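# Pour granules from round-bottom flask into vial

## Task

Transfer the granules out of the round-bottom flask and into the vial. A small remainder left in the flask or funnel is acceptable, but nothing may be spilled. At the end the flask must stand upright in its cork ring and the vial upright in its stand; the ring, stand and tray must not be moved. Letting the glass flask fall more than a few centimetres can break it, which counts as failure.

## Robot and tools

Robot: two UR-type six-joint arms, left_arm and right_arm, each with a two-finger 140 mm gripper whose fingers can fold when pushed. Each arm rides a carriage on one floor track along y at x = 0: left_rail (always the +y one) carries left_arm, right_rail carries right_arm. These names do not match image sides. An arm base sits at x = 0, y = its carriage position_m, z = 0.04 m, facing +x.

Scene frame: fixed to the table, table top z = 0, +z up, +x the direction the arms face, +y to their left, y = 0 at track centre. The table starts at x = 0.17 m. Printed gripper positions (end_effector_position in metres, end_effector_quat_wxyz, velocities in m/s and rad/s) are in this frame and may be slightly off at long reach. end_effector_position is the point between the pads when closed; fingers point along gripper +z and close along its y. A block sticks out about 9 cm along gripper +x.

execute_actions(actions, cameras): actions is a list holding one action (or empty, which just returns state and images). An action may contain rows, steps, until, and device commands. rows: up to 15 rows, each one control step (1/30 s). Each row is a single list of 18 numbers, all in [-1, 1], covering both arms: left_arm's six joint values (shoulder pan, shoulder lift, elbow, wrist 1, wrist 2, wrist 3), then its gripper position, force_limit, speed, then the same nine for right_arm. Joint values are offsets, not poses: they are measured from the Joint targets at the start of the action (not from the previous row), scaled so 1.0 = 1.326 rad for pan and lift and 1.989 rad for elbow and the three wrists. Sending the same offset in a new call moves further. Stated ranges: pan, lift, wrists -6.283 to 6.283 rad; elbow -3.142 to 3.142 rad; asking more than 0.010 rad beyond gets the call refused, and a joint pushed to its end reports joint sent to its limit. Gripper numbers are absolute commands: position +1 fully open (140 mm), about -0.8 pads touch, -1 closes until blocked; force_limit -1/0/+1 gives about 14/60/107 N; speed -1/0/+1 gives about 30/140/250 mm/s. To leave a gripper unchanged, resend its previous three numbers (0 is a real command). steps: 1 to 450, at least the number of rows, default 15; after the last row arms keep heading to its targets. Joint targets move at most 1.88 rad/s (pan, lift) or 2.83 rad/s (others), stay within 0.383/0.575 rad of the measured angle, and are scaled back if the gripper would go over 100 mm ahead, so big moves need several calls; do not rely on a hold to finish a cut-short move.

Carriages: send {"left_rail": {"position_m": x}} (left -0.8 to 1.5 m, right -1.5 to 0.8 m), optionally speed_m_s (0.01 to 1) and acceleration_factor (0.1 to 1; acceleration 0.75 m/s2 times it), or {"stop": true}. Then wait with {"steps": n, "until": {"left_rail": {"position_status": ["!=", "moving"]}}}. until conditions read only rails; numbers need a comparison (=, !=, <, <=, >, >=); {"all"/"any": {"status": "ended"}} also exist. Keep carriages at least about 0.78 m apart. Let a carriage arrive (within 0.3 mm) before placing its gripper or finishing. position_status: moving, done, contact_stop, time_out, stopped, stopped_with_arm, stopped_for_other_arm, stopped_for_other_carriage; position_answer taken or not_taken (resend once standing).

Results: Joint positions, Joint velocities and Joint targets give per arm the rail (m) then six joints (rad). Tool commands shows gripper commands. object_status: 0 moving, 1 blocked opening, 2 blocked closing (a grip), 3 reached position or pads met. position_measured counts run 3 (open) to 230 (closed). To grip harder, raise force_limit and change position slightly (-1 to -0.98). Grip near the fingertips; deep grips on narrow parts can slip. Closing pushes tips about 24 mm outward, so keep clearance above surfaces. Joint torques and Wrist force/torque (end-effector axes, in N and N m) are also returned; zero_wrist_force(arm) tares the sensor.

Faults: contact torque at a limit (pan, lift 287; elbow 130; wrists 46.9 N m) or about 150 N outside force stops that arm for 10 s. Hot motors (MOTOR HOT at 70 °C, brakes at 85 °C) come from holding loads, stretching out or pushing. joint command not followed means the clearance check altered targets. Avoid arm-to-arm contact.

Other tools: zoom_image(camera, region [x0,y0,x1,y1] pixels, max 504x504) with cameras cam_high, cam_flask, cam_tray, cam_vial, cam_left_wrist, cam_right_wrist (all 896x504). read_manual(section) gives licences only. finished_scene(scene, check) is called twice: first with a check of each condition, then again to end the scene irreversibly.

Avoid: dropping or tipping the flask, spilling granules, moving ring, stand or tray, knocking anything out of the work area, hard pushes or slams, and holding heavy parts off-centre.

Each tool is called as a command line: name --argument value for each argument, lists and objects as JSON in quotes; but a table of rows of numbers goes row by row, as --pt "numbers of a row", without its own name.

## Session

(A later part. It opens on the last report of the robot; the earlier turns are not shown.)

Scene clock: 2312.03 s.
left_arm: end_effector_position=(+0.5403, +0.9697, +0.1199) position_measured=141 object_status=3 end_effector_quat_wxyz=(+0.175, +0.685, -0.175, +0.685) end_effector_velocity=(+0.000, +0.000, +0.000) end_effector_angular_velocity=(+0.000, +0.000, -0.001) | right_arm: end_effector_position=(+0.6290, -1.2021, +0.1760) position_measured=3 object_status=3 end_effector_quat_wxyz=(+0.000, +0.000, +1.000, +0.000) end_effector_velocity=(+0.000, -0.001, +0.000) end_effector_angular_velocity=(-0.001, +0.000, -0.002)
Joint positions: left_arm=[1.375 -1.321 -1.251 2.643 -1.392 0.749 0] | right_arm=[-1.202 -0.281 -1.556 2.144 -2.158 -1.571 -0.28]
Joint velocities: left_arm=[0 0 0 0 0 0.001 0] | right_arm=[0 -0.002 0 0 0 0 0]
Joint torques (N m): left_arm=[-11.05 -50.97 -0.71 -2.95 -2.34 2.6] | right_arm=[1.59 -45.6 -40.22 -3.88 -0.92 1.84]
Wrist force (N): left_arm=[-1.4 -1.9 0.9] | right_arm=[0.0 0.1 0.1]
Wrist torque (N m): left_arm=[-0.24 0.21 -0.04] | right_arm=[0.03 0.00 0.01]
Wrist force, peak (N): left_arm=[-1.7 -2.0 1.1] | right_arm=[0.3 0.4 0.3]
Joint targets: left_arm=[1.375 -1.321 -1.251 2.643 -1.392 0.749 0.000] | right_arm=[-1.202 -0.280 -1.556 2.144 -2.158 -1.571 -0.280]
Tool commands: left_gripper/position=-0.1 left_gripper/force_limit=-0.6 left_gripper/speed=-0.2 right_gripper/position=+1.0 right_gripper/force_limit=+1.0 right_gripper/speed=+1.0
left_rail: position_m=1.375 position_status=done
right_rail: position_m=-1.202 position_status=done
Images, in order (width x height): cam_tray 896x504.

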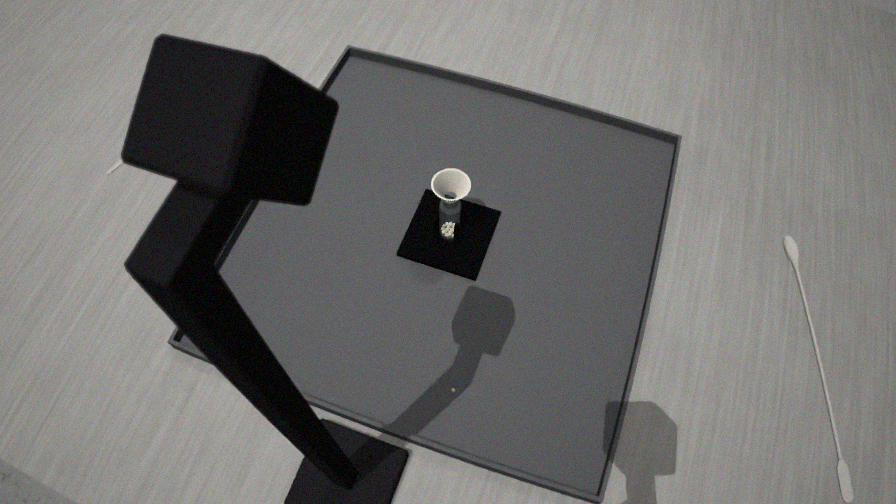

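execute_actions --actions '[{"left_rail": {"position_m": 1.15}, "rows": [[0.00053,-0.00103,-0.00066,-0.00073,-0.00219,0,-0.1,-0.6,-0.2,0,0,0,0,0,0,1,1,1],[0.00474,-0.00917,-0.00586,-0.00655,-0.01955,0,-0.1,-0.6,-0.2,0,0,0,0,0,0,1,1,1],[0.01486,-0.02876,-0.0184,-0.02056,-0.06134,0,-0.1,-0.6,-0.2,0,0,0,0,0,0,1,1,1],[0.03166,-0.06126,-0.03919,-0.04379,-0.13066,0,-0.1,-0.6,-0.2,0,0,0,0,0,0,1,1,1],[0.05437,-0.10522,-0.06731,-0.07522,-0.22441,0,-0.1,-0.6,-0.2,0,0,0,0,0,0,1,1,1],[0.08076,-0.15629,-0.09998,-0.11172,-0.33333,0,-0.1,-0.6,-0.2,0,0,0,0,0,0,1,1,1],[0.10768,-0.20839,-0.1333,-0.14896,-0.44444,0,-0.1,-0.6,-0.2,0,0,0,0,0,0,1,1,1],[0.13461,-0.26049,-0.16663,-0.18621,-0.55556,0,-0.1,-0.6,-0.2,0,0,0,0,0,0,1,1,1],[0.16153,-0.31259,-0.19995,-0.22345,-0.66667,0,-0.1,-0.6,-0.2,0,0,0,0,0,0,1,1,1],[0.18792,-0.36366,-0.23262,-0.25995,-0.77559,0,-0.1,-0.6,-0.2,0,0,0,0,0,0,1,1,1],[0.21063,-0.40762,-0.26074,-0.29138,-0.86934,0,-0.1,-0.6,-0.2,0,0,0,0,0,0,1,1,1],[0.22743,-0.44012,-0.28153,-0.31461,-0.93866,0,-0.1,-0.6,-0.2,0,0,0,0,0,0,1,1,1],[0.23755,-0.45971,-0.29407,-0.32862,-0.98045,0,-0.1,-0.6,-0.2,0,0,0,0,0,0,1,1,1],[0.24176,-0.46785,-0.29927,-0.33444,-0.99781,0,-0.1,-0.6,-0.2,0,0,0,0,0,0,1,1,1],[0.24229,-0.46888,-0.29993,-0.33517,-1.0,0,-0.1,-0.6,-0.2,0,0,0,0,0,0,1,1,1]], "steps": 45, "until": {"any": {"status": "ended"}}}]' --cameras '["cam_left_wrist", "cam_flask"]'

Scene clock: 2488.53 s.
left_arm: end_effector_position=(+0.6149, +0.8541, +0.4559) position_measured=141 object_status=3 end_effector_quat_wxyz=(+0.254, +0.422, +0.851, +0.183) end_effector_velocity=(+0.000, -0.001, +0.000) end_effector_angular_velocity=(-0.001, +0.002, -0.001) | right_arm: end_effector_position=(+0.6290, -1.2021, +0.1760) position_measured=3 object_status=3 end_effector_quat_wxyz=(+0.000, +0.000, +1.000, +0.000) end_effector_velocity=(+0.000, -0.001, +0.001) end_effector_angular_velocity=(-0.001, -0.001, -0.002)
Joint positions: left_arm=[1.15 -1.005 -1.861 2.057 -2.047 -0.991 0] | right_arm=[-1.202 -0.281 -1.556 2.144 -2.158 -1.571 -0.28]
Joint velocities: left_arm=[0 0 0 -0.001 0 -0.003 0.001] | right_arm=[0 -0.001 -0.001 0 -0.001 0 0.001]
Joint torques (N m): left_arm=[11.76 -39.12 -58.16 -7.15 -1.13 2.61] | right_arm=[6.39 -45.94 -40.25 -4.17 -0.43 2.1]
Wrist force (N): left_arm=[-0.5 -0.5 0.1] | right_arm=[0.1 0.2 0.1]
Wrist torque (N m): left_arm=[-0.14 0.07 0.00] | right_arm=[0.04 -0.01 0.01]
Wrist force, peak (N): left_arm=[2.1 14.8 1.1] | right_arm=[0.7 0.6 -0.2]
Joint targets: left_arm=[1.150 -1.005 -1.861 2.057 -2.047 -0.992 0.000] | right_arm=[-1.202 -0.280 -1.556 2.144 -2.158 -1.571 -0.280]
left_rail: position_m=1.150 position_status=done
right_rail: position_m=-1.202 position_status=done
Images, in order (width x height): cam_flask 896x504, cam_left_wrist 896x504.

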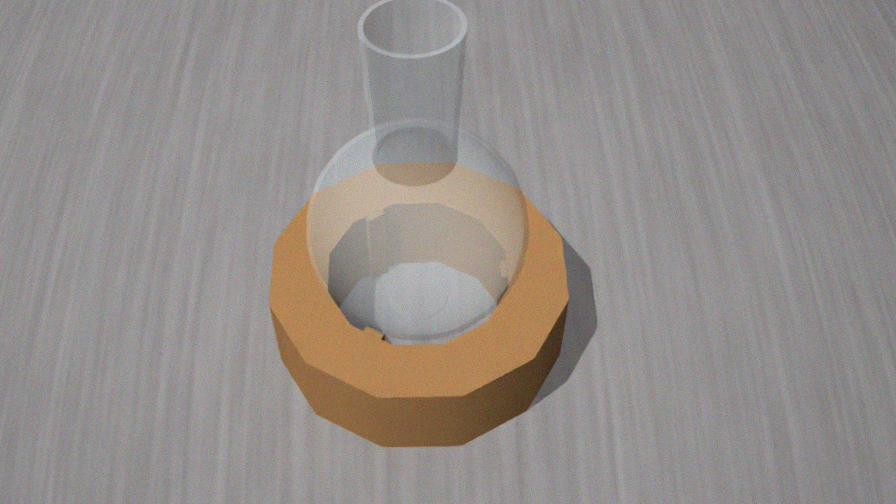

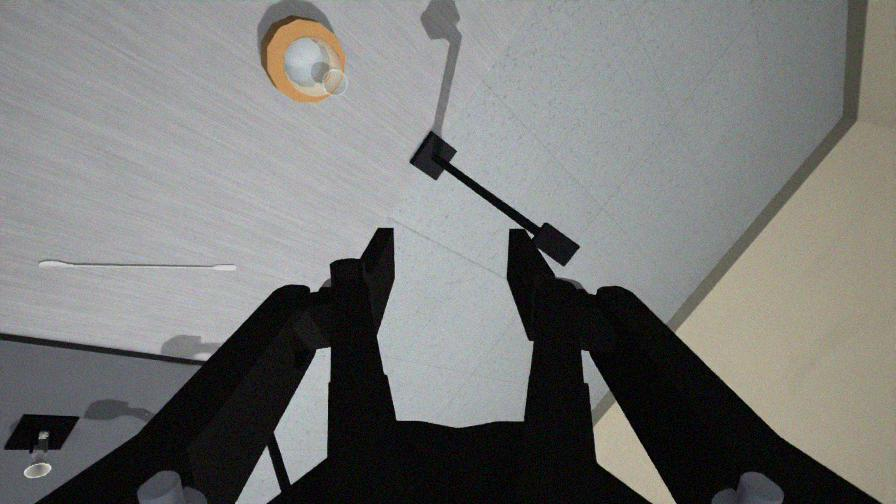

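execute_actions --actions '[{"rows": [[0.00004,0.00663,-0.00259,-0.002,-0.00291,0,-0.1,-0.6,-0.2,0,0,0,0,0,0,1,1,1],[0.00013,0.02321,-0.00908,-0.00699,-0.01019,0,-0.1,-0.6,-0.2,0,0,0,0,0,0,1,1,1],[0.00028,0.04973,-0.01945,-0.01498,-0.02183,0,-0.1,-0.6,-0.2,0,0,0,0,0,0,1,1,1],[0.00049,0.08619,-0.03371,-0.02597,-0.03783,0,-0.1,-0.6,-0.2,0,0,0,0,0,0,1,1,1],[0.00075,0.13127,-0.05134,-0.03956,-0.05762,0,-0.1,-0.6,-0.2,0,0,0,0,0,0,1,1,1],[0.00101,0.17835,-0.06975,-0.05374,-0.07828,0,-0.1,-0.6,-0.2,0,0,0,0,0,0,1,1,1],[0.00128,0.22542,-0.08816,-0.06793,-0.09894,0,-0.1,-0.6,-0.2,0,0,0,0,0,0,1,1,1],[0.00155,0.27249,-0.10657,-0.08211,-0.1196,0,-0.1,-0.6,-0.2,0,0,0,0,0,0,1,1,1],[0.00182,0.31957,-0.12498,-0.09629,-0.14026,0,-0.1,-0.6,-0.2,0,0,0,0,0,0,1,1,1],[0.00208,0.36664,-0.14339,-0.11048,-0.16092,0,-0.1,-0.6,-0.2,0,0,0,0,0,0,1,1,1],[0.00235,0.41371,-0.1618,-0.12466,-0.18158,0,-0.1,-0.6,-0.2,0,0,0,0,0,0,1,1,1],[0.00262,0.46079,-0.18021,-0.13885,-0.20225,0,-0.1,-0.6,-0.2,0,0,0,0,0,0,1,1,1],[0.00289,0.50786,-0.19862,-0.15303,-0.22291,0,-0.1,-0.6,-0.2,0,0,0,0,0,0,1,1,1],[0.00316,0.55493,-0.21703,-0.16722,-0.24357,0,-0.1,-0.6,-0.2,0,0,0,0,0,0,1,1,1],[0.00377,0.663,-0.2593,-0.19978,-0.291,0,-0.1,-0.6,-0.2,0,0,0,0,0,0,1,1,1]], "steps": 20}]' --cameras '["cam_left_wrist", "cam_tray"]'

Scene clock: 2522.27 s.
left_arm: end_effector_position=(+0.6859, +0.5281, +0.3686) position_measured=141 object_status=3 end_effector_quat_wxyz=(+0.218, +0.451, +0.865, -0.006) end_effector_velocity=(+0.000, -0.002, -0.002) end_effector_angular_velocity=(-0.001, +0.003, -0.002) | right_arm: end_effector_position=(+0.6290, -1.2021, +0.1760) position_measured=3 object_status=3 end_effector_quat_wxyz=(+0.000, +0.000, +1.000, +0.000) end_effector_velocity=(-0.001, +0.000, -0.001) end_effector_angular_velocity=(+0.000, +0.000, +0.002)
Joint positions: left_arm=[1.15 -1.002 -1.38 1.721 -2.306 -1.367 0] | right_arm=[-1.202 -0.281 -1.556 2.144 -2.158 -1.571 -0.28]
Joint velocities: left_arm=[0 0 0.003 -0.001 -0.002 -0.003 0] | right_arm=[0 0 0 0.002 -0.001 0 -0.001]
Joint torques (N m): left_arm=[12.44 -49.16 -56.42 -7 -2.03 2.39] | right_arm=[5.07 -46.39 -39.96 -4.08 -0.51 1.95]
Wrist force (N): left_arm=[-0.4 -0.2 -0.2] | right_arm=[0.3 0.2 0.0]
Wrist torque (N m): left_arm=[-0.14 0.03 0.02] | right_arm=[0.04 -0.04 0.01]
Wrist force, peak (N): left_arm=[5.4 2.3 -2.3] | right_arm=[0.2 0.5 0.5]
Joint targets: left_arm=[1.150 -1.002 -1.379 1.721 -2.306 -1.368 0.000] | right_arm=[-1.202 -0.280 -1.556 2.144 -2.158 -1.571 -0.280]
left_rail: position_m=1.150 position_status=done
right_rail: position_m=-1.202 position_status=done
Images, in order (width x height): cam_tray 896x504, cam_left_wrist 896x504.

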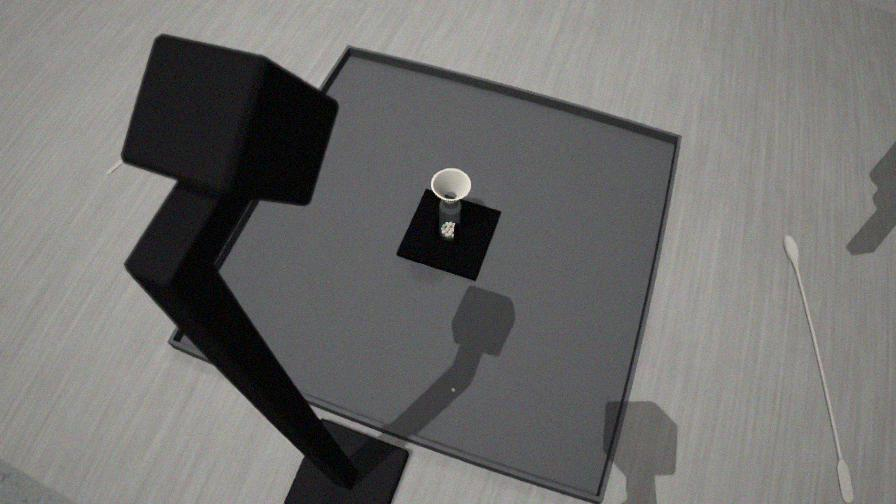

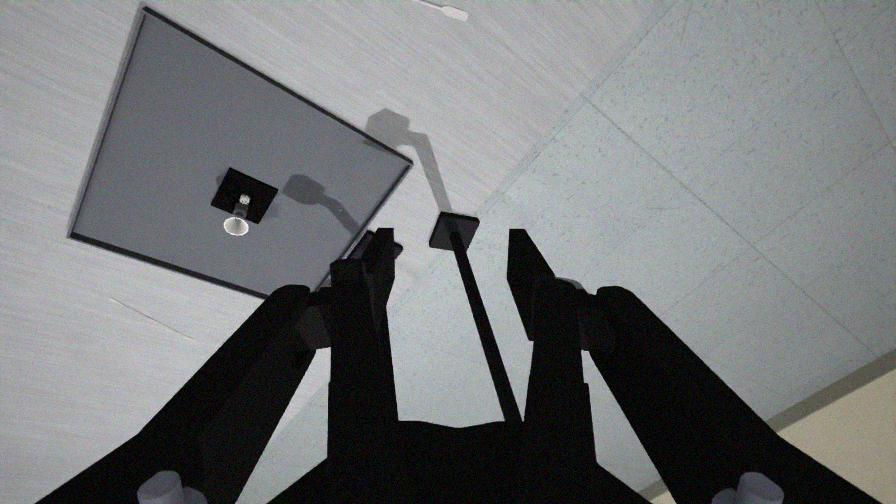

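zoom_image --camera "cam_left_wrist" --region '[200, 140, 420, 264]'

Scaled by 2.291 from the camera's 896x504 image, which has a finer 1280x720 frame.

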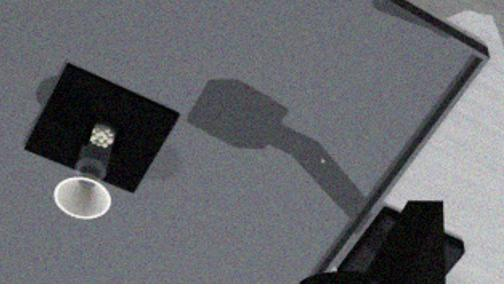

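execute_actions --actions '[{"rows": [[0.00001,0.00066,-0.00021,-0.00015,-0.00022,0,-0.1,-0.6,-0.2,0,0,0,0,0,0,1,1,1],[0.00006,0.00592,-0.00184,-0.00133,-0.00199,0,-0.1,-0.6,-0.2,0,0,0,0,0,0,1,1,1],[0.00018,0.01856,-0.00576,-0.00418,-0.00625,0,-0.1,-0.6,-0.2,0,0,0,0,0,0,1,1,1],[0.00038,0.03954,-0.01227,-0.0089,-0.01332,0,-0.1,-0.6,-0.2,0,0,0,0,0,0,1,1,1],[0.00064,0.06791,-0.02108,-0.01528,-0.02288,0,-0.1,-0.6,-0.2,0,0,0,0,0,0,1,1,1],[0.00096,0.10088,-0.03131,-0.0227,-0.03399,0,-0.1,-0.6,-0.2,0,0,0,0,0,0,1,1,1],[0.00128,0.1345,-0.04175,-0.03026,-0.04532,0,-0.1,-0.6,-0.2,0,0,0,0,0,0,1,1,1],[0.00159,0.16813,-0.05218,-0.03783,-0.05664,0,-0.1,-0.6,-0.2,0,0,0,0,0,0,1,1,1],[0.00191,0.20176,-0.06262,-0.04539,-0.06797,0,-0.1,-0.6,-0.2,0,0,0,0,0,0,1,1,1],[0.00223,0.23472,-0.07285,-0.05281,-0.07908,0,-0.1,-0.6,-0.2,0,0,0,0,0,0,1,1,1],[0.0025,0.2631,-0.08166,-0.05919,-0.08864,0,-0.1,-0.6,-0.2,0,0,0,0,0,0,1,1,1],[0.00269,0.28408,-0.08817,-0.06391,-0.09571,0,-0.1,-0.6,-0.2,0,0,0,0,0,0,1,1,1],[0.00281,0.29672,-0.09209,-0.06676,-0.09997,0,-0.1,-0.6,-0.2,0,0,0,0,0,0,1,1,1],[0.00286,0.30198,-0.09372,-0.06794,-0.10174,0,-0.1,-0.6,-0.2,0,0,0,0,0,0,1,1,1],[0.00287,0.30264,-0.09393,-0.06809,-0.10196,0,-0.1,-0.6,-0.2,0,0,0,0,0,0,1,1,1]], "steps": 22}]' --cameras '["cam_left_wrist", "cam_tray"]'

Scene clock: 2619.90 s.
left_arm: end_effector_position=(+0.7137, +0.3646, +0.1407) position_measured=141 object_status=3 end_effector_quat_wxyz=(+0.138, +0.473, +0.867, -0.075) end_effector_velocity=(-0.001, -0.001, -0.003) end_effector_angular_velocity=(+0.000, +0.002, +0.000) | right_arm: end_effector_position=(+0.6290, -1.2021, +0.1760) position_measured=3 object_status=3 end_effector_quat_wxyz=(+0.000, +0.000, +1.000, +0.000) end_effector_velocity=(+0.000, +0.000, +0.001) end_effector_angular_velocity=(+0.000, -0.001, +0.000)
Joint positions: left_arm=[1.15 -0.998 -0.979 1.535 -2.441 -1.57 0] | right_arm=[-1.202 -0.281 -1.556 2.144 -2.158 -1.571 -0.28]
Joint velocities: left_arm=[0 -0.001 0.004 -0.001 -0.001 -0.002 -0.001] | right_arm=[0 0 -0.002 0 0.001 0 0]
Joint torques (N m): left_arm=[10.8 -88.73 -52.4 -7.42 -2.36 2.25] | right_arm=[6.34 -46.13 -39.94 -3.95 -0.77 2.23]
Wrist force (N): left_arm=[-0.1 -0.7 -0.7] | right_arm=[0.0 0.5 0.1]
Wrist torque (N m): left_arm=[-0.18 -0.05 0.09] | right_arm=[0.11 0.01 0.01]
Wrist force, peak (N): left_arm=[1.7 1.5 -5.8] | right_arm=[0.4 0.4 0.4]
Joint targets: left_arm=[1.150 -0.998 -0.978 1.534 -2.441 -1.570 0.000] | right_arm=[-1.202 -0.280 -1.556 2.144 -2.158 -1.571 -0.280]
left_rail: position_m=1.150 position_status=done
right_rail: position_m=-1.202 position_status=done
Images, in order (width x height): cam_tray 896x504, cam_left_wrist 896x504.

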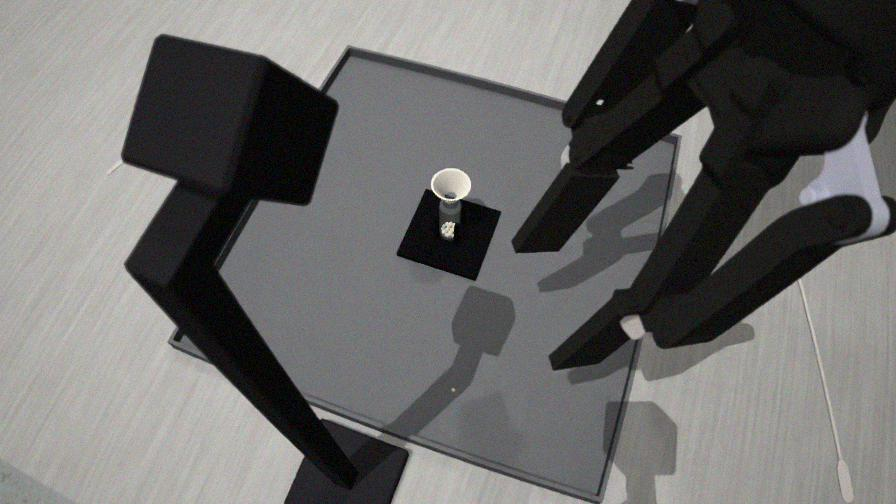

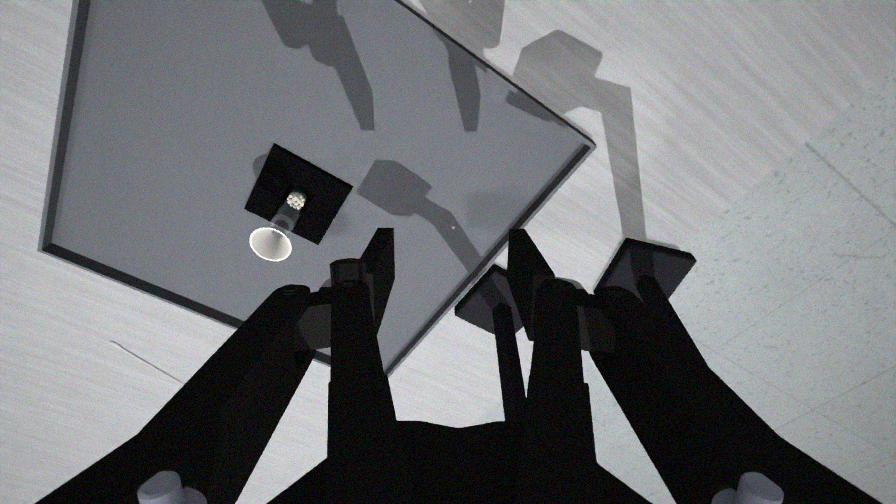

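execute_actions --actions '[]' --cameras '["cam_left_wrist", "cam_tray"]'

Scene clock: 2661.23 s.
left_arm: end_effector_position=(+0.7137, +0.3645, +0.1403) position_measured=141 object_status=3 end_effector_quat_wxyz=(+0.138, +0.473, +0.867, -0.075) end_effector_velocity=(+0.000, +0.000, +0.000) end_effector_angular_velocity=(+0.000, +0.001, +0.000) | right_arm: end_effector_position=(+0.6290, -1.2021, +0.1760) position_measured=3 object_status=3 end_effector_quat_wxyz=(+0.000, +0.000, +1.000, +0.000) end_effector_velocity=(+0.000, -0.001, +0.001) end_effector_angular_velocity=(-0.001, -0.001, -0.001)
Joint positions: left_arm=[1.15 -0.998 -0.978 1.534 -2.441 -1.57 0] | right_arm=[-1.202 -0.281 -1.556 2.144 -2.158 -1.571 -0.28]
Joint velocities: left_arm=[0 0 0 0 0 0 0] | right_arm=[0 -0.002 -0.001 0 -0.001 -0.001 0]
Joint torques (N m): left_arm=[8.73 -84.93 -47.13 -6.3 -2.87 2.57] | right_arm=[4.2 -44.46 -41.23 -4.16 -0.52 2.47]
Wrist force (N): left_arm=[-0.4 -0.4 -0.3] | right_arm=[0.1 0.0 0.1]
Wrist torque (N m): left_arm=[-0.14 0.00 0.09] | right_arm=[-0.01 -0.01 0.01]
Wrist force, peak (N): left_arm=[-0.9 -0.6 -0.5] | right_arm=[0.3 0.6 0.0]
Joint targets: left_arm=[1.150 -0.998 -0.978 1.534 -2.441 -1.570 0.000] | right_arm=[-1.202 -0.280 -1.556 2.144 -2.158 -1.571 -0.280]
Tool commands: left_gripper/position=-0.1 left_gripper/force_limit=-0.6 left_gripper/speed=-0.2 right_gripper/position=+1.0 right_gripper/force_limit=+1.0 right_gripper/speed=+1.0
left_rail: position_m=1.150 position_status=done
right_rail: position_m=-1.202 position_status=done
Images, in order (width x height): cam_tray 896x504, cam_left_wrist 896x504.

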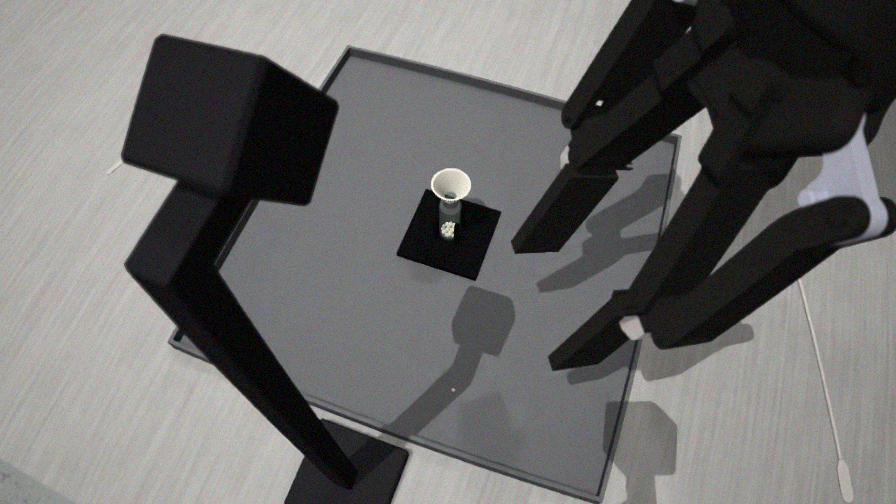

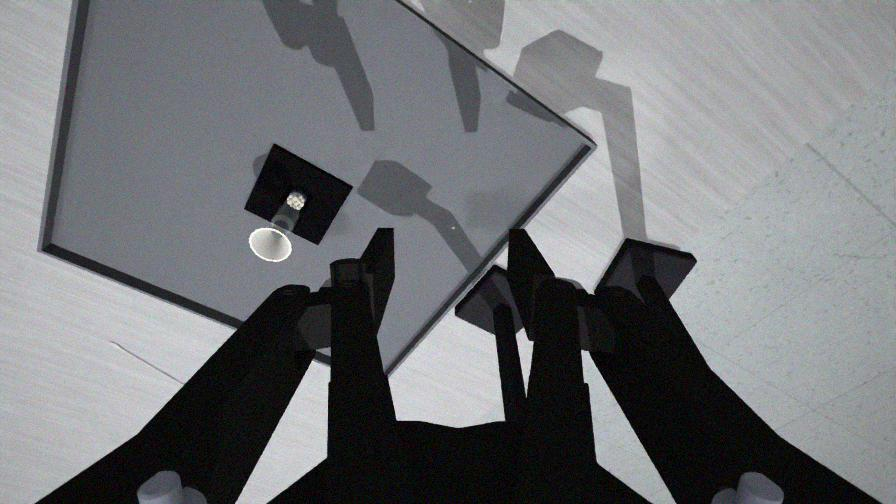

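zoom_image --camera "cam_left_wrist" --region '[368, 184, 536, 278]'

zoom_image --camera "cam_tray" --region '[400, 350, 508, 430]'

Scaled by 3.000 from the camera's 896x504 image, which has a finer 1280x720 frame.

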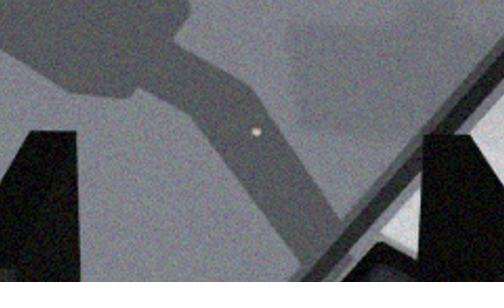

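Scaled by 4.667 from the camera's 896x504 image, which has a finer 1280x720 frame.

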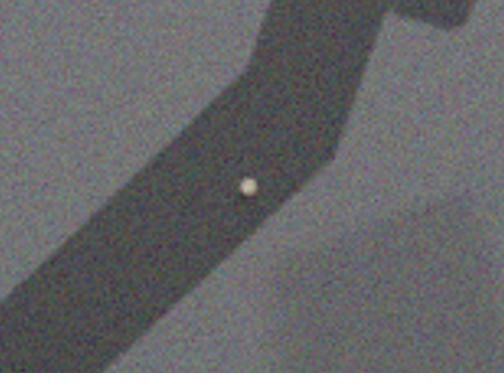

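execute_actions --actions '[{"rows":[[-0.000027,0.000281,-0.000119,-0.000068,0,0,-1,-1,-0.2,0,0,0,0,0,0,1,1,1],[-0.000240,0.002505,-0.001065,-0.000605,0,0,-1,-1,-0.2,0,0,0,0,0,0,1,1,1],[-0.000754,0.007860,-0.003343,-0.001898,0,0,-1,-1,-0.2,0,0,0,0,0,0,1,1,1],[-0.001607,0.016743,-0.007120,-0.004042,0,0,-1,-1,-0.2,0,0,0,0,0,0,1,1,1],[-0.002760,0.028757,-0.012229,-0.006943,0,0,-1,-1,-0.2,0,0,0,0,0,0,1,1,1],[-0.004100,0.042715,-0.018164,-0.010312,0,0,-1,-1,-0.2,0,0,0,0,0,0,1,1,1],[-0.005466,0.056953,-0.024219,-0.013750,0,0,-1,-1,-0.2,0,0,0,0,0,0,1,1,1],[-0.006833,0.071192,-0.030274,-0.017187,0,0,-1,-1,-0.2,0,0,0,0,0,0,1,1,1],[-0.008199,0.085430,-0.036329,-0.020625,0,0,-1,-1,-0.2,0,0,0,0,0,0,1,1,1],[-0.009539,0.099388,-0.042264,-0.023994,0,0,-1,-1,-0.2,0,0,0,0,0,0,1,1,1],[-0.010692,0.111402,-0.047373,-0.026895,0,0,-1,-1,-0.2,0,0,0,0,0,0,1,1,1],[-0.011545,0.120285,-0.051150,-0.029039,0,0,-1,-1,-0.2,0,0,0,0,0,0,1,1,1],[-0.012059,0.125640,-0.053428,-0.030332,0,0,-1,-1,-0.2,0,0,0,0,0,0,1,1,1],[-0.012272,0.127864,-0.054374,-0.030869,0,0,-1,-1,-0.2,0,0,0,0,0,0,1,1,1],[-0.012299,0.128145,-0.054493,-0.030937,0,0,-1,-1,-0.2,0,0,0,0,0,0,1,1,1]],"steps":22}]' --cameras '["cam_left_wrist", "cam_tray"]'

Scene clock: 2821.57 s.
left_arm: end_effector_position=(+0.7333, +0.3008, +0.0461) position_measured=231 object_status=3 end_effector_quat_wxyz=(+0.137, +0.480, +0.863, -0.076) end_effector_velocity=(+0.000, +0.000, -0.003) end_effector_angular_velocity=(+0.001, +0.001, +0.001) | right_arm: end_effector_position=(+0.6290, -1.2021, +0.1760) position_measured=3 object_status=3 end_effector_quat_wxyz=(+0.000, +0.000, +1.000, +0.000) end_effector_velocity=(+0.000, -0.001, +0.000) end_effector_angular_velocity=(+0.001, +0.001, -0.001)
Joint positions: left_arm=[1.15 -1.014 -0.809 1.426 -2.503 -1.57 0] | right_arm=[-1.202 -0.281 -1.556 2.144 -2.158 -1.571 -0.28]
Joint velocities: left_arm=[0 0 0.003 -0.001 -0.001 0 -0.001] | right_arm=[0 -0.001 0.001 -0.001 0.001 0.001 0]
Joint torques (N m): left_arm=[-11.3 -94.48 -52.51 -7.14 0.01 2.39] | right_arm=[5.75 -46.63 -40.31 -4.01 -0.35 2.48]
Wrist force (N): left_arm=[-0.6 -0.2 -0.1] | right_arm=[0.3 0.3 -0.1]
Wrist torque (N m): left_arm=[-0.09 0.06 0.08] | right_arm=[0.07 -0.06 0.01]
Wrist force, peak (N): left_arm=[0.9 0.5 -3.1] | right_arm=[0.3 0.6 0.3]
Joint targets: left_arm=[1.150 -1.015 -0.808 1.426 -2.503 -1.570 0.000] | right_arm=[-1.202 -0.280 -1.556 2.144 -2.158 -1.571 -0.280]
left_rail: position_m=1.150 position_status=done
right_rail: position_m=-1.202 position_status=done
Images, in order (width x height): cam_tray 896x504, cam_left_wrist 896x504.

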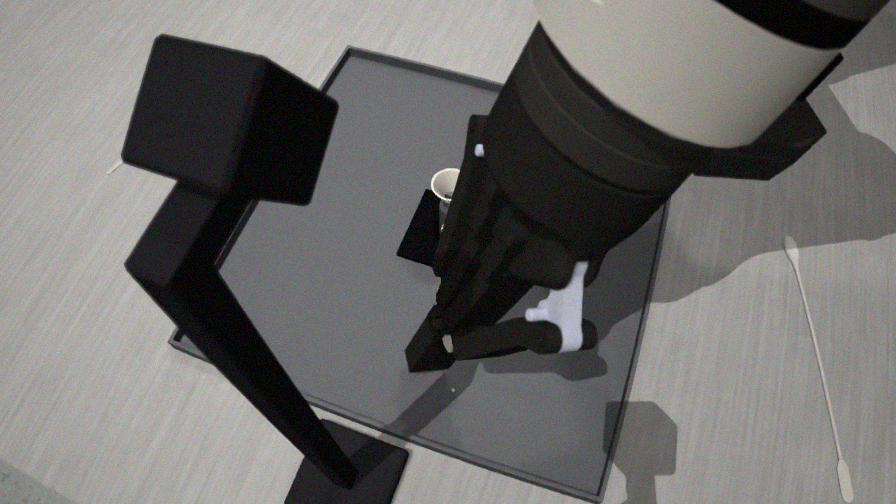

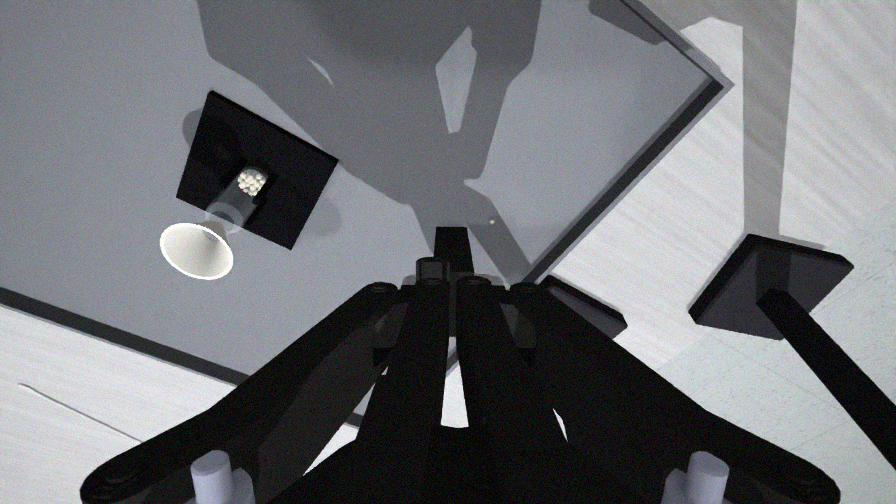

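zoom_image --camera "cam_left_wrist" --region '[412, 196, 524, 259]'

zoom_image --camera "cam_tray" --region '[396, 330, 508, 410]'

Scaled by 4.500 from the camera's 896x504 image, which has a finer 1280x720 frame.

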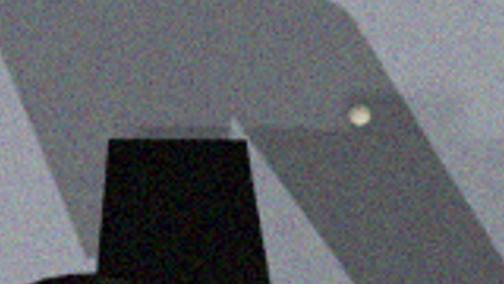

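Scaled by 4.500 from the camera's 896x504 image, which has a finer 1280x720 frame.

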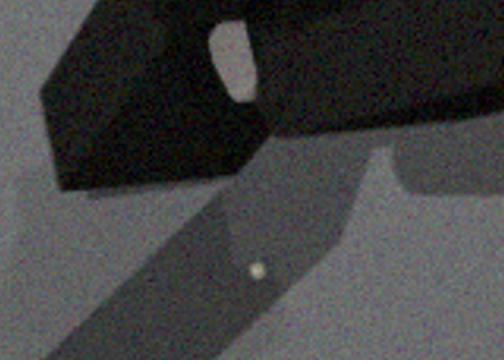

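execute_actions --actions '[]' --cameras '[]'

Scene clock: 2856.10 s.
left_arm: end_effector_position=(+0.7333, +0.3007, +0.0459) position_measured=231 object_status=3 end_effector_quat_wxyz=(+0.137, +0.480, +0.863, -0.076) end_effector_velocity=(+0.000, +0.000, +0.000) end_effector_angular_velocity=(-0.001, +0.001, +0.000) | right_arm: end_effector_position=(+0.6290, -1.2021, +0.1760) position_measured=3 object_status=3 end_effector_quat_wxyz=(+0.000, +0.000, +1.000, +0.000) end_effector_velocity=(+0.000, +0.000, +0.000) end_effector_angular_velocity=(+0.001, -0.001, -0.001)
Joint positions: left_arm=[1.15 -1.015 -0.808 1.426 -2.503 -1.57 0] | right_arm=[-1.202 -0.281 -1.556 2.144 -2.158 -1.571 -0.28]
Joint velocities: left_arm=[0 0 0 0 0 -0.001 -0.001] | right_arm=[0 -0.001 0 0 0 0.001 0]
Joint torques (N m): left_arm=[-10.08 -97.27 -45.69 -6.31 2.85 2.21] | right_arm=[6.49 -44.51 -40.48 -4.14 -1.03 1.99]
Wrist force (N): left_arm=[-0.6 -0.2 -0.5] | right_arm=[0.0 0.3 0.1]
Wrist torque (N m): left_arm=[-0.07 0.05 0.07] | right_arm=[0.07 0.01 0.01]
Wrist force, peak (N): left_arm=[-1.0 -0.1 -0.3] | right_arm=[0.1 0.8 0.3]
Joint targets: left_arm=[1.150 -1.015 -0.808 1.426 -2.503 -1.570 0.000] | right_arm=[-1.202 -0.280 -1.556 2.144 -2.158 -1.571 -0.280]
Tool commands: left_gripper/position=-1.0 left_gripper/force_limit=-1.0 left_gripper/speed=-0.2 right_gripper/position=+1.0 right_gripper/force_limit=+1.0 right_gripper/speed=+1.0
left_rail: position_m=1.150 position_status=done
right_rail: position_m=-1.202 position_status=done
No camera images: "cameras" was empty.

execute_actions --actions '[{"rows":[[0,0.000046,0.000010,-0.000041,0,0,-1,-1,-0.2,0,0,0,0,0,0,1,1,1],[0,0.000299,0.000067,-0.000266,0,0,-1,-1,-0.2,0,0,0,0,0,0,1,1,1],[0,0.000795,0.000177,-0.000707,0,0,-1,-1,-0.2,0,0,0,0,0,0,1,1,1],[0,0.001444,0.000322,-0.001284,0,0,-1,-1,-0.2,0,0,0,0,0,0,1,1,1],[0,0.002093,0.000466,-0.001861,0,0,-1,-1,-0.2,0,0,0,0,0,0,1,1,1],[0,0.002588,0.000576,-0.002302,0,0,-1,-1,-0.2,0,0,0,0,0,0,1,1,1],[0,0.002841,0.000633,-0.002527,0,0,-1,-1,-0.2,0,0,0,0,0,0,1,1,1],[0,0.002887,0.000643,-0.002568,0,0,-1,-1,-0.2,0,0,0,0,0,0,1,1,1]],"steps":16}]' --cameras '["cam_tray"]'

zoom_image --camera "cam_tray" --region '[396, 330, 508, 410]'

Scene clock: 2871.20 s.
left_arm: end_effector_position=(+0.7333, +0.3007, +0.0419) position_measured=231 object_status=3 end_effector_quat_wxyz=(+0.137, +0.480, +0.863, -0.076) end_effector_velocity=(+0.000, +0.000, -0.001) end_effector_angular_velocity=(+0.001, +0.000, +0.001) | right_arm: end_effector_position=(+0.6290, -1.2021, +0.1760) position_measured=3 object_status=3 end_effector_quat_wxyz=(+0.000, +0.000, +1.000, +0.000) end_effector_velocity=(+0.000, +0.000, +0.001) end_effector_angular_velocity=(+0.000, -0.001, -0.001)
Joint positions: left_arm=[1.15 -1.015 -0.804 1.427 -2.508 -1.57 0] | right_arm=[-1.202 -0.281 -1.556 2.144 -2.158 -1.571 -0.281]
Joint velocities: left_arm=[0 0 0 0.001 0 0 -0.001] | right_arm=[0 0 -0.002 0 0 0 0]
Joint torques (N m): left_arm=[-7.58 -93.93 -29.35 -7.49 2.97 2.36] | right_arm=[3.69 -44.85 -40.14 -3.91 -0.69 2.33]
Wrist force (N): left_arm=[-0.2 -0.3 -0.4] | right_arm=[0.5 0.5 0.1]
Wrist torque (N m): left_arm=[-0.10 -0.03 0.07] | right_arm=[0.11 -0.10 0.01]
Wrist force, peak (N): left_arm=[-0.7 -0.6 -0.9] | right_arm=[0.5 0.5 0.1]
Joint targets: left_arm=[1.150 -1.015 -0.804 1.427 -2.508 -1.570 0.000] | right_arm=[-1.202 -0.280 -1.556 2.144 -2.158 -1.571 -0.280]
left_rail: position_m=1.150 position_status=done
right_rail: position_m=-1.202 position_status=done
Images, in order (width x height): cam_tray 896x504.

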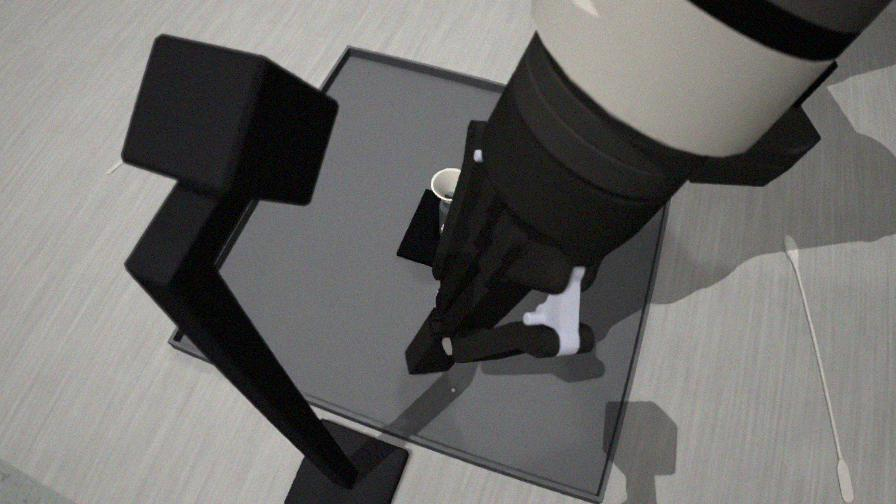

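Scaled by 4.500 from the camera's 896x504 image, which has a finer 1280x720 frame.

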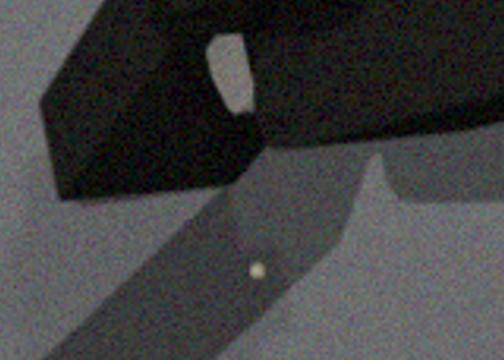

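execute_actions --actions '[{"rows":[[0,0.000017,0.000004,-0.000015,0,0,-1,-1,-0.2,0,0,0,0,0,0,1,1,1],[0,0.000112,0.000025,-0.000100,0,0,-1,-1,-0.2,0,0,0,0,0,0,1,1,1],[0,0.000298,0.000066,-0.000265,0,0,-1,-1,-0.2,0,0,0,0,0,0,1,1,1],[0,0.000541,0.000120,-0.000482,0,0,-1,-1,-0.2,0,0,0,0,0,0,1,1,1],[0,0.000785,0.000175,-0.000698,0,0,-1,-1,-0.2,0,0,0,0,0,0,1,1,1],[0,0.000971,0.000216,-0.000863,0,0,-1,-1,-0.2,0,0,0,0,0,0,1,1,1],[0,0.001066,0.000237,-0.000948,0,0,-1,-1,-0.2,0,0,0,0,0,0,1,1,1],[0,0.001083,0.000241,-0.000963,0,0,-1,-1,-0.2,0,0,0,0,0,0,1,1,1]],"steps":15}]' --cameras '[]'

Scene clock: 2887.70 s.
left_arm: end_effector_position=(+0.7333, +0.3007, +0.0404) position_measured=231 object_status=3 end_effector_quat_wxyz=(+0.137, +0.480, +0.863, -0.076) end_effector_velocity=(+0.000, +0.001, +0.000) end_effector_angular_velocity=(+0.000, +0.000, +0.000) | right_arm: end_effector_position=(+0.6290, -1.2021, +0.1760) position_measured=3 object_status=3 end_effector_quat_wxyz=(+0.000, +0.000, +1.000, +0.000) end_effector_velocity=(+0.001, -0.001, +0.000) end_effector_angular_velocity=(+0.001, -0.001, -0.001)
Joint positions: left_arm=[1.15 -1.015 -0.803 1.428 -2.51 -1.57 0] | right_arm=[-1.202 -0.281 -1.556 2.144 -2.158 -1.571 -0.28]
Joint velocities: left_arm=[0 0.001 0 0 0 0 0] | right_arm=[0 -0.001 0.002 -0.002 0 0.001 0]
Joint torques (N m): left_arm=[-7.61 -96.61 -29.88 -7.26 2.88 1.98] | right_arm=[4.37 -47.19 -39.32 -3.93 -0.75 2.39]
Wrist force (N): left_arm=[-0.4 -0.2 -0.4] | right_arm=[0.4 0.2 -0.3]
Wrist torque (N m): left_arm=[-0.07 0.00 0.08] | right_arm=[0.05 -0.07 0.01]
Wrist force, peak (N): left_arm=[-0.8 -0.5 -0.3] | right_arm=[0.6 0.5 -0.2]
Joint targets: left_arm=[1.150 -1.015 -0.803 1.428 -2.510 -1.570 0.000] | right_arm=[-1.202 -0.280 -1.556 2.144 -2.158 -1.571 -0.280]
left_rail: position_m=1.150 position_status=done
right_rail: position_m=-1.202 position_status=done
No camera images: "cameras" was empty.

execute_actions --actions '[{"rows":[[0,0.000058,0.000013,-0.000051,0,0,-1,-1,-0.2,0,0,0,0,0,0,1,1,1],[0,0.000180,0.000040,-0.000160,0,0,-1,-1,-0.2,0,0,0,0,0,0,1,1,1],[0,0.000325,0.000072,-0.000289,0,0,-1,-1,-0.2,0,0,0,0,0,0,1,1,1],[0,0.000447,0.000099,-0.000398,0,0,-1,-1,-0.2,0,0,0,0,0,0,1,1,1],[0,0.000505,0.000113,-0.000449,0,0,-1,-1,-0.2,0,0,0,0,0,0,1,1,1]],"steps":12}]' --cameras '[]'

Scene clock: 2893.37 s.
left_arm: end_effector_position=(+0.7333, +0.3007, +0.0397) position_measured=231 object_status=3 end_effector_quat_wxyz=(+0.137, +0.480, +0.863, -0.076) end_effector_velocity=(+0.000, +0.000, +0.000) end_effector_angular_velocity=(+0.000, +0.000, -0.001) | right_arm: end_effector_position=(+0.6290, -1.2021, +0.1760) position_measured=3 object_status=3 end_effector_quat_wxyz=(+0.000, +0.000, +1.000, +0.000) end_effector_velocity=(+0.000, +0.000, +0.000) end_effector_angular_velocity=(+0.000, +0.000, -0.001)
Joint positions: left_arm=[1.15 -1.015 -0.802 1.428 -2.511 -1.57 0] | right_arm=[-1.202 -0.281 -1.556 2.144 -2.158 -1.571 -0.28]
Joint velocities: left_arm=[0 0 0 0 0 0 0] | right_arm=[0 -0.001 0 0 0.001 0 0.001]
Joint torques (N m): left_arm=[-5.8 -95.51 -29.07 -7.15 2.77 1.99] | right_arm=[3.62 -43.6 -40.1 -4.13 -0.73 1.99]
Wrist force (N): left_arm=[-0.6 -0.2 -0.7] | right_arm=[0.2 0.4 0.0]
Wrist torque (N m): left_arm=[-0.08 -0.01 0.07] | right_arm=[0.09 -0.03 0.01]
Wrist force, peak (N): left_arm=[-0.9 -0.4 -0.7] | right_arm=[0.4 0.5 -0.1]
Joint targets: left_arm=[1.150 -1.015 -0.802 1.428 -2.511 -1.570 0.000] | right_arm=[-1.202 -0.280 -1.556 2.144 -2.158 -1.571 -0.280]
left_rail: position_m=1.150 position_status=done
right_rail: position_m=-1.202 position_status=done
No camera images: "cameras" was empty.

execute_actions --actions '[{"rows":[[0,0.000058,0.000013,-0.000051,0,0,-1,-1,-0.2,0,0,0,0,0,0,1,1,1],[0,0.000180,0.000040,-0.000160,0,0,-1,-1,-0.2,0,0,0,0,0,0,1,1,1],[0,0.000325,0.000072,-0.000289,0,0,-1,-1,-0.2,0,0,0,0,0,0,1,1,1],[0,0.000447,0.000099,-0.000398,0,0,-1,-1,-0.2,0,0,0,0,0,0,1,1,1],[0,0.000505,0.000113,-0.000449,0,0,-1,-1,-0.2,0,0,0,0,0,0,1,1,1]],"steps":12}]' --cameras '["cam_left_wrist", "cam_tray"]'

zoom_image --camera "cam_left_wrist" --region '[424, 200, 520, 254]'

zoom_image --camera "cam_tray" --region '[396, 345, 492, 405]'

Scene clock: 2901.53 s.
left_arm: end_effector_position=(+0.7333, +0.3007, +0.0390) position_measured=231 object_status=3 end_effector_quat_wxyz=(+0.137, +0.480, +0.863, -0.076) end_effector_velocity=(-0.001, +0.000, +0.000) end_effector_angular_velocity=(+0.000, +0.001, +0.000) | right_arm: end_effector_position=(+0.6290, -1.2021, +0.1760) position_measured=3 object_status=3 end_effector_quat_wxyz=(+0.000, +0.000, +1.000, +0.000) end_effector_velocity=(+0.000, +0.001, +0.000) end_effector_angular_velocity=(+0.001, +0.000, +0.001)
Joint positions: left_arm=[1.15 -1.015 -0.802 1.428 -2.512 -1.57 0] | right_arm=[-1.202 -0.281 -1.556 2.144 -2.158 -1.571 -0.281]
Joint velocities: left_arm=[0 -0.001 0 0 0 0 -0.001] | right_arm=[0 0 0 0 0 0.001 0]
Joint torques (N m): left_arm=[-5.13 -86.82 -24.93 -5.85 2.82 2.09] | right_arm=[5.89 -46.7 -40.02 -4.42 -0.46 2.05]
Wrist force (N): left_arm=[-1.2 -0.3 -9.5] | right_arm=[0.2 0.5 0.2]
Wrist torque (N m): left_arm=[-0.09 0.02 0.08] | right_arm=[0.10 -0.03 0.00]
Wrist force, peak (N): left_arm=[-1.2 -0.3 -9.5] | right_arm=[0.0 0.7 -0.1]
Joint targets: left_arm=[1.150 -1.015 -0.802 1.428 -2.512 -1.570 0.000] | right_arm=[-1.202 -0.280 -1.556 2.144 -2.158 -1.571 -0.280]
left_rail: position_m=1.150 position_status=done
right_rail: position_m=-1.202 position_status=done
Images, in order (width x height): cam_tray 896x504, cam_left_wrist 896x504.

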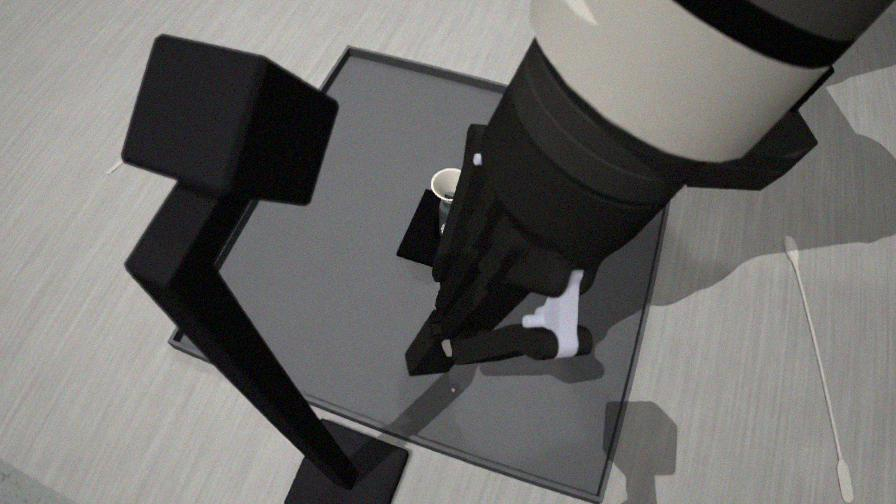

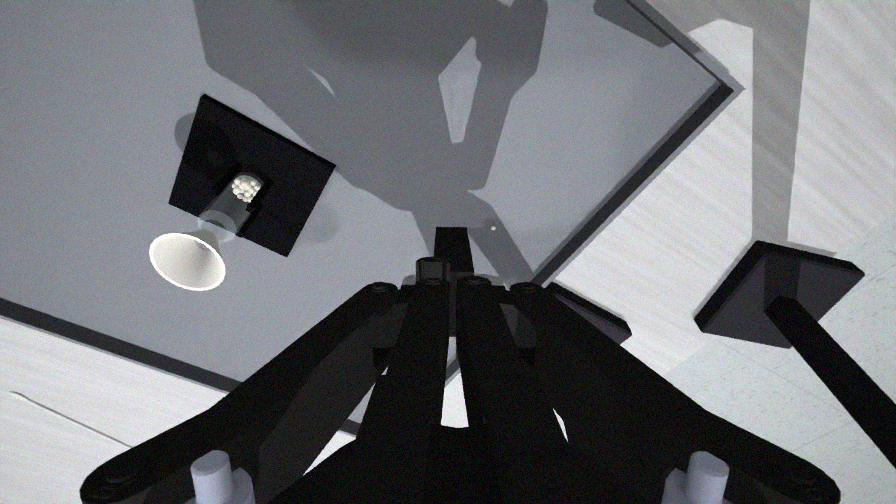

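Scaled by 5.250 from the camera's 896x504 image, which has a finer 1280x720 frame.

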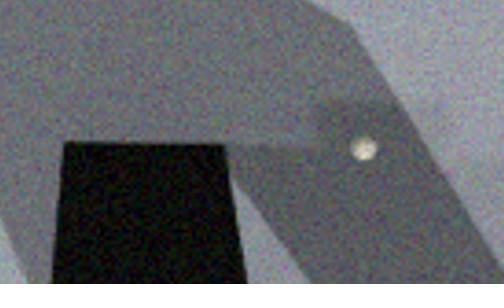

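Scaled by 5.250 from the camera's 896x504 image, which has a finer 1280x720 frame.

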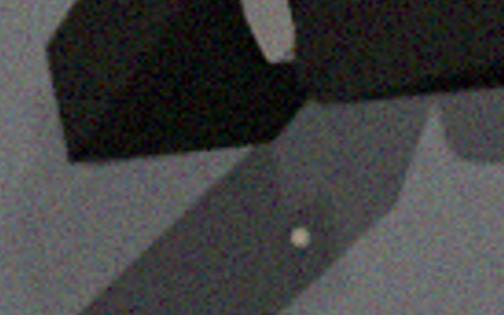

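execute_actions --actions '[{"rows":[[0,-0.000144,-0.000032,0.000128,0,0,-1,-1,-0.2,0,0,0,0,0,0,1,1,1],[0,-0.000578,-0.000129,0.000514,0,0,-1,-1,-0.2,0,0,0,0,0,0,1,1,1],[0,-0.001299,-0.000290,0.001156,0,0,-1,-1,-0.2,0,0,0,0,0,0,1,1,1],[0,-0.002165,-0.000483,0.001926,0,0,-1,-1,-0.2,0,0,0,0,0,0,1,1,1],[0.000094,-0.002885,-0.000662,0.002585,0,0,-0.665,-1,-1,0,0,0,0,0,0,1,1,1],[0.000648,-0.002873,-0.000769,0.002684,0,0,-0.665,-1,-1,0,0,0,0,0,0,1,1,1],[0.001861,-0.002846,-0.001003,0.002900,0,0,-0.665,-1,-1,0,0,0,0,0,0,1,1,1],[0.003706,-0.002805,-0.001359,0.003229,0,0,-0.665,-1,-1,0,0,0,0,0,0,1,1,1],[0.005994,-0.002755,-0.001800,0.003636,0,0,-0.665,-1,-1,0,0,0,0,0,0,1,1,1],[0.008440,-0.002701,-0.002273,0.004073,0,0,-0.665,-1,-1,0,0,0,0,0,0,1,1,1],[0.010729,-0.002651,-0.002714,0.004480,0,0,-0.665,-1,-1,0,0,0,0,0,0,1,1,1],[0.012573,-0.002610,-0.003070,0.004809,0,0,-0.665,-1,-1,0,0,0,0,0,0,1,1,1],[0.013786,-0.002583,-0.003304,0.005025,0,0,-0.665,-1,-1,0,0,0,0,0,0,1,1,1],[0.014340,-0.002571,-0.003411,0.005124,0,0,-0.665,-1,-1,0,0,0,0,0,0,1,1,1],[0.014434,-0.002569,-0.003429,0.005141,0,0,-0.665,-1,-1,0,0,0,0,0,0,1,1,1]],"steps":22}]' --cameras '["cam_left_wrist", "cam_tray"]'

zoom_image --camera "cam_left_wrist" --region '[404, 200, 500, 254]'

zoom_image --camera "cam_tray" --region '[396, 360, 492, 420]'

Scene clock: 2981.63 s.
left_arm: end_effector_position=(+0.7502, +0.3132, +0.0451) position_measured=213 object_status=3 end_effector_quat_wxyz=(+0.138, +0.471, +0.868, -0.075) end_effector_velocity=(+0.002, +0.002, +0.000) end_effector_angular_velocity=(+0.001, +0.001, +0.002) | right_arm: end_effector_position=(+0.6290, -1.2021, +0.1760) position_measured=3 object_status=3 end_effector_quat_wxyz=(+0.000, +0.000, +1.000, +0.000) end_effector_velocity=(+0.000, -0.001, +0.000) end_effector_angular_velocity=(+0.000, +0.000, -0.002)
Joint positions: left_arm=[1.15 -0.996 -0.805 1.422 -2.502 -1.57 0] | right_arm=[-1.202 -0.281 -1.556 2.144 -2.158 -1.571 -0.28]
Joint velocities: left_arm=[0 0.002 0 0 0.001 0 0] | right_arm=[0 -0.002 0.001 -0.001 0 0 0]
Joint torques (N m): left_arm=[14.57 -122.95 -51.33 -3.62 2.53 1.87] | right_arm=[4.9 -45.87 -40.33 -4.37 -0.81 2.52]
Wrist force (N): left_arm=[-0.4 0.0 -0.4] | right_arm=[0.6 0.2 -0.2]
Wrist torque (N m): left_arm=[-0.03 0.01 0.07] | right_arm=[0.05 -0.13 0.01]
Wrist force, peak (N): left_arm=[-2.3 0.1 -11.3] | right_arm=[0.6 0.2 -0.2]
Joint targets: left_arm=[1.150 -0.995 -0.805 1.421 -2.502 -1.570 0.000] | right_arm=[-1.202 -0.280 -1.556 2.144 -2.158 -1.571 -0.280]
left_rail: position_m=1.150 position_status=done
right_rail: position_m=-1.202 position_status=done
Images, in order (width x height): cam_tray 896x504, cam_left_wrist 896x504.

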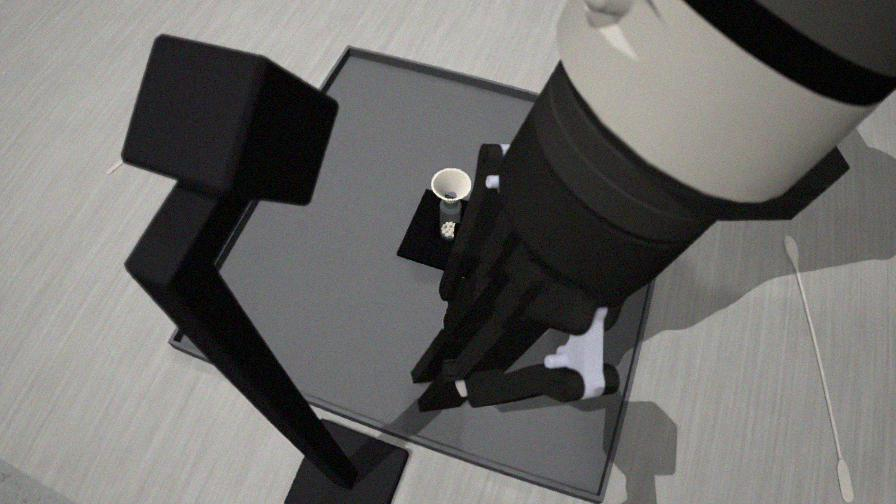

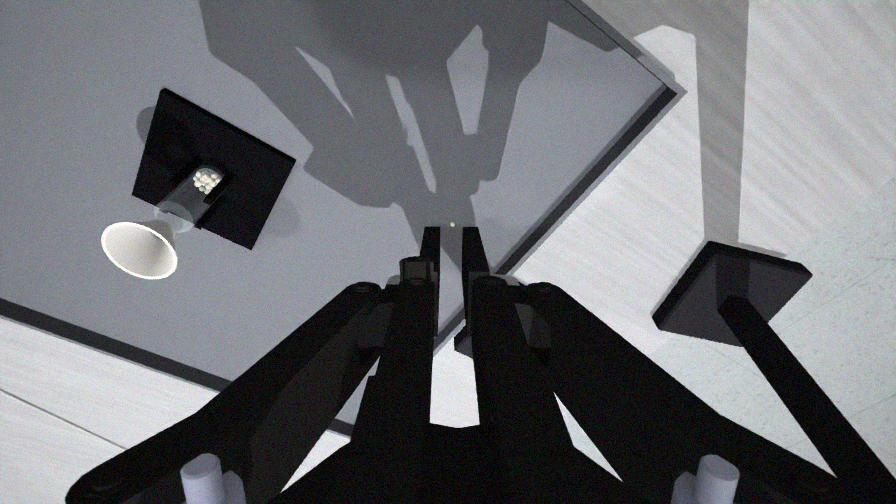

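Scaled by 5.250 from the camera's 896x504 image, which has a finer 1280x720 frame.

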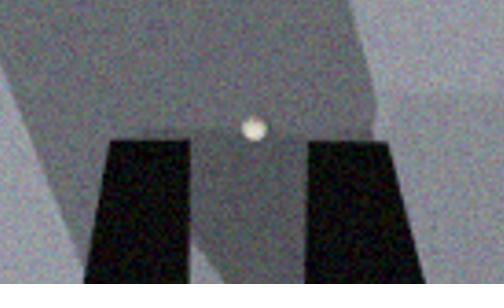

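Scaled by 5.250 from the camera's 896x504 image, which has a finer 1280x720 frame.

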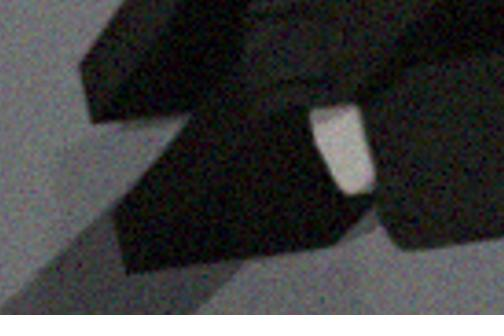

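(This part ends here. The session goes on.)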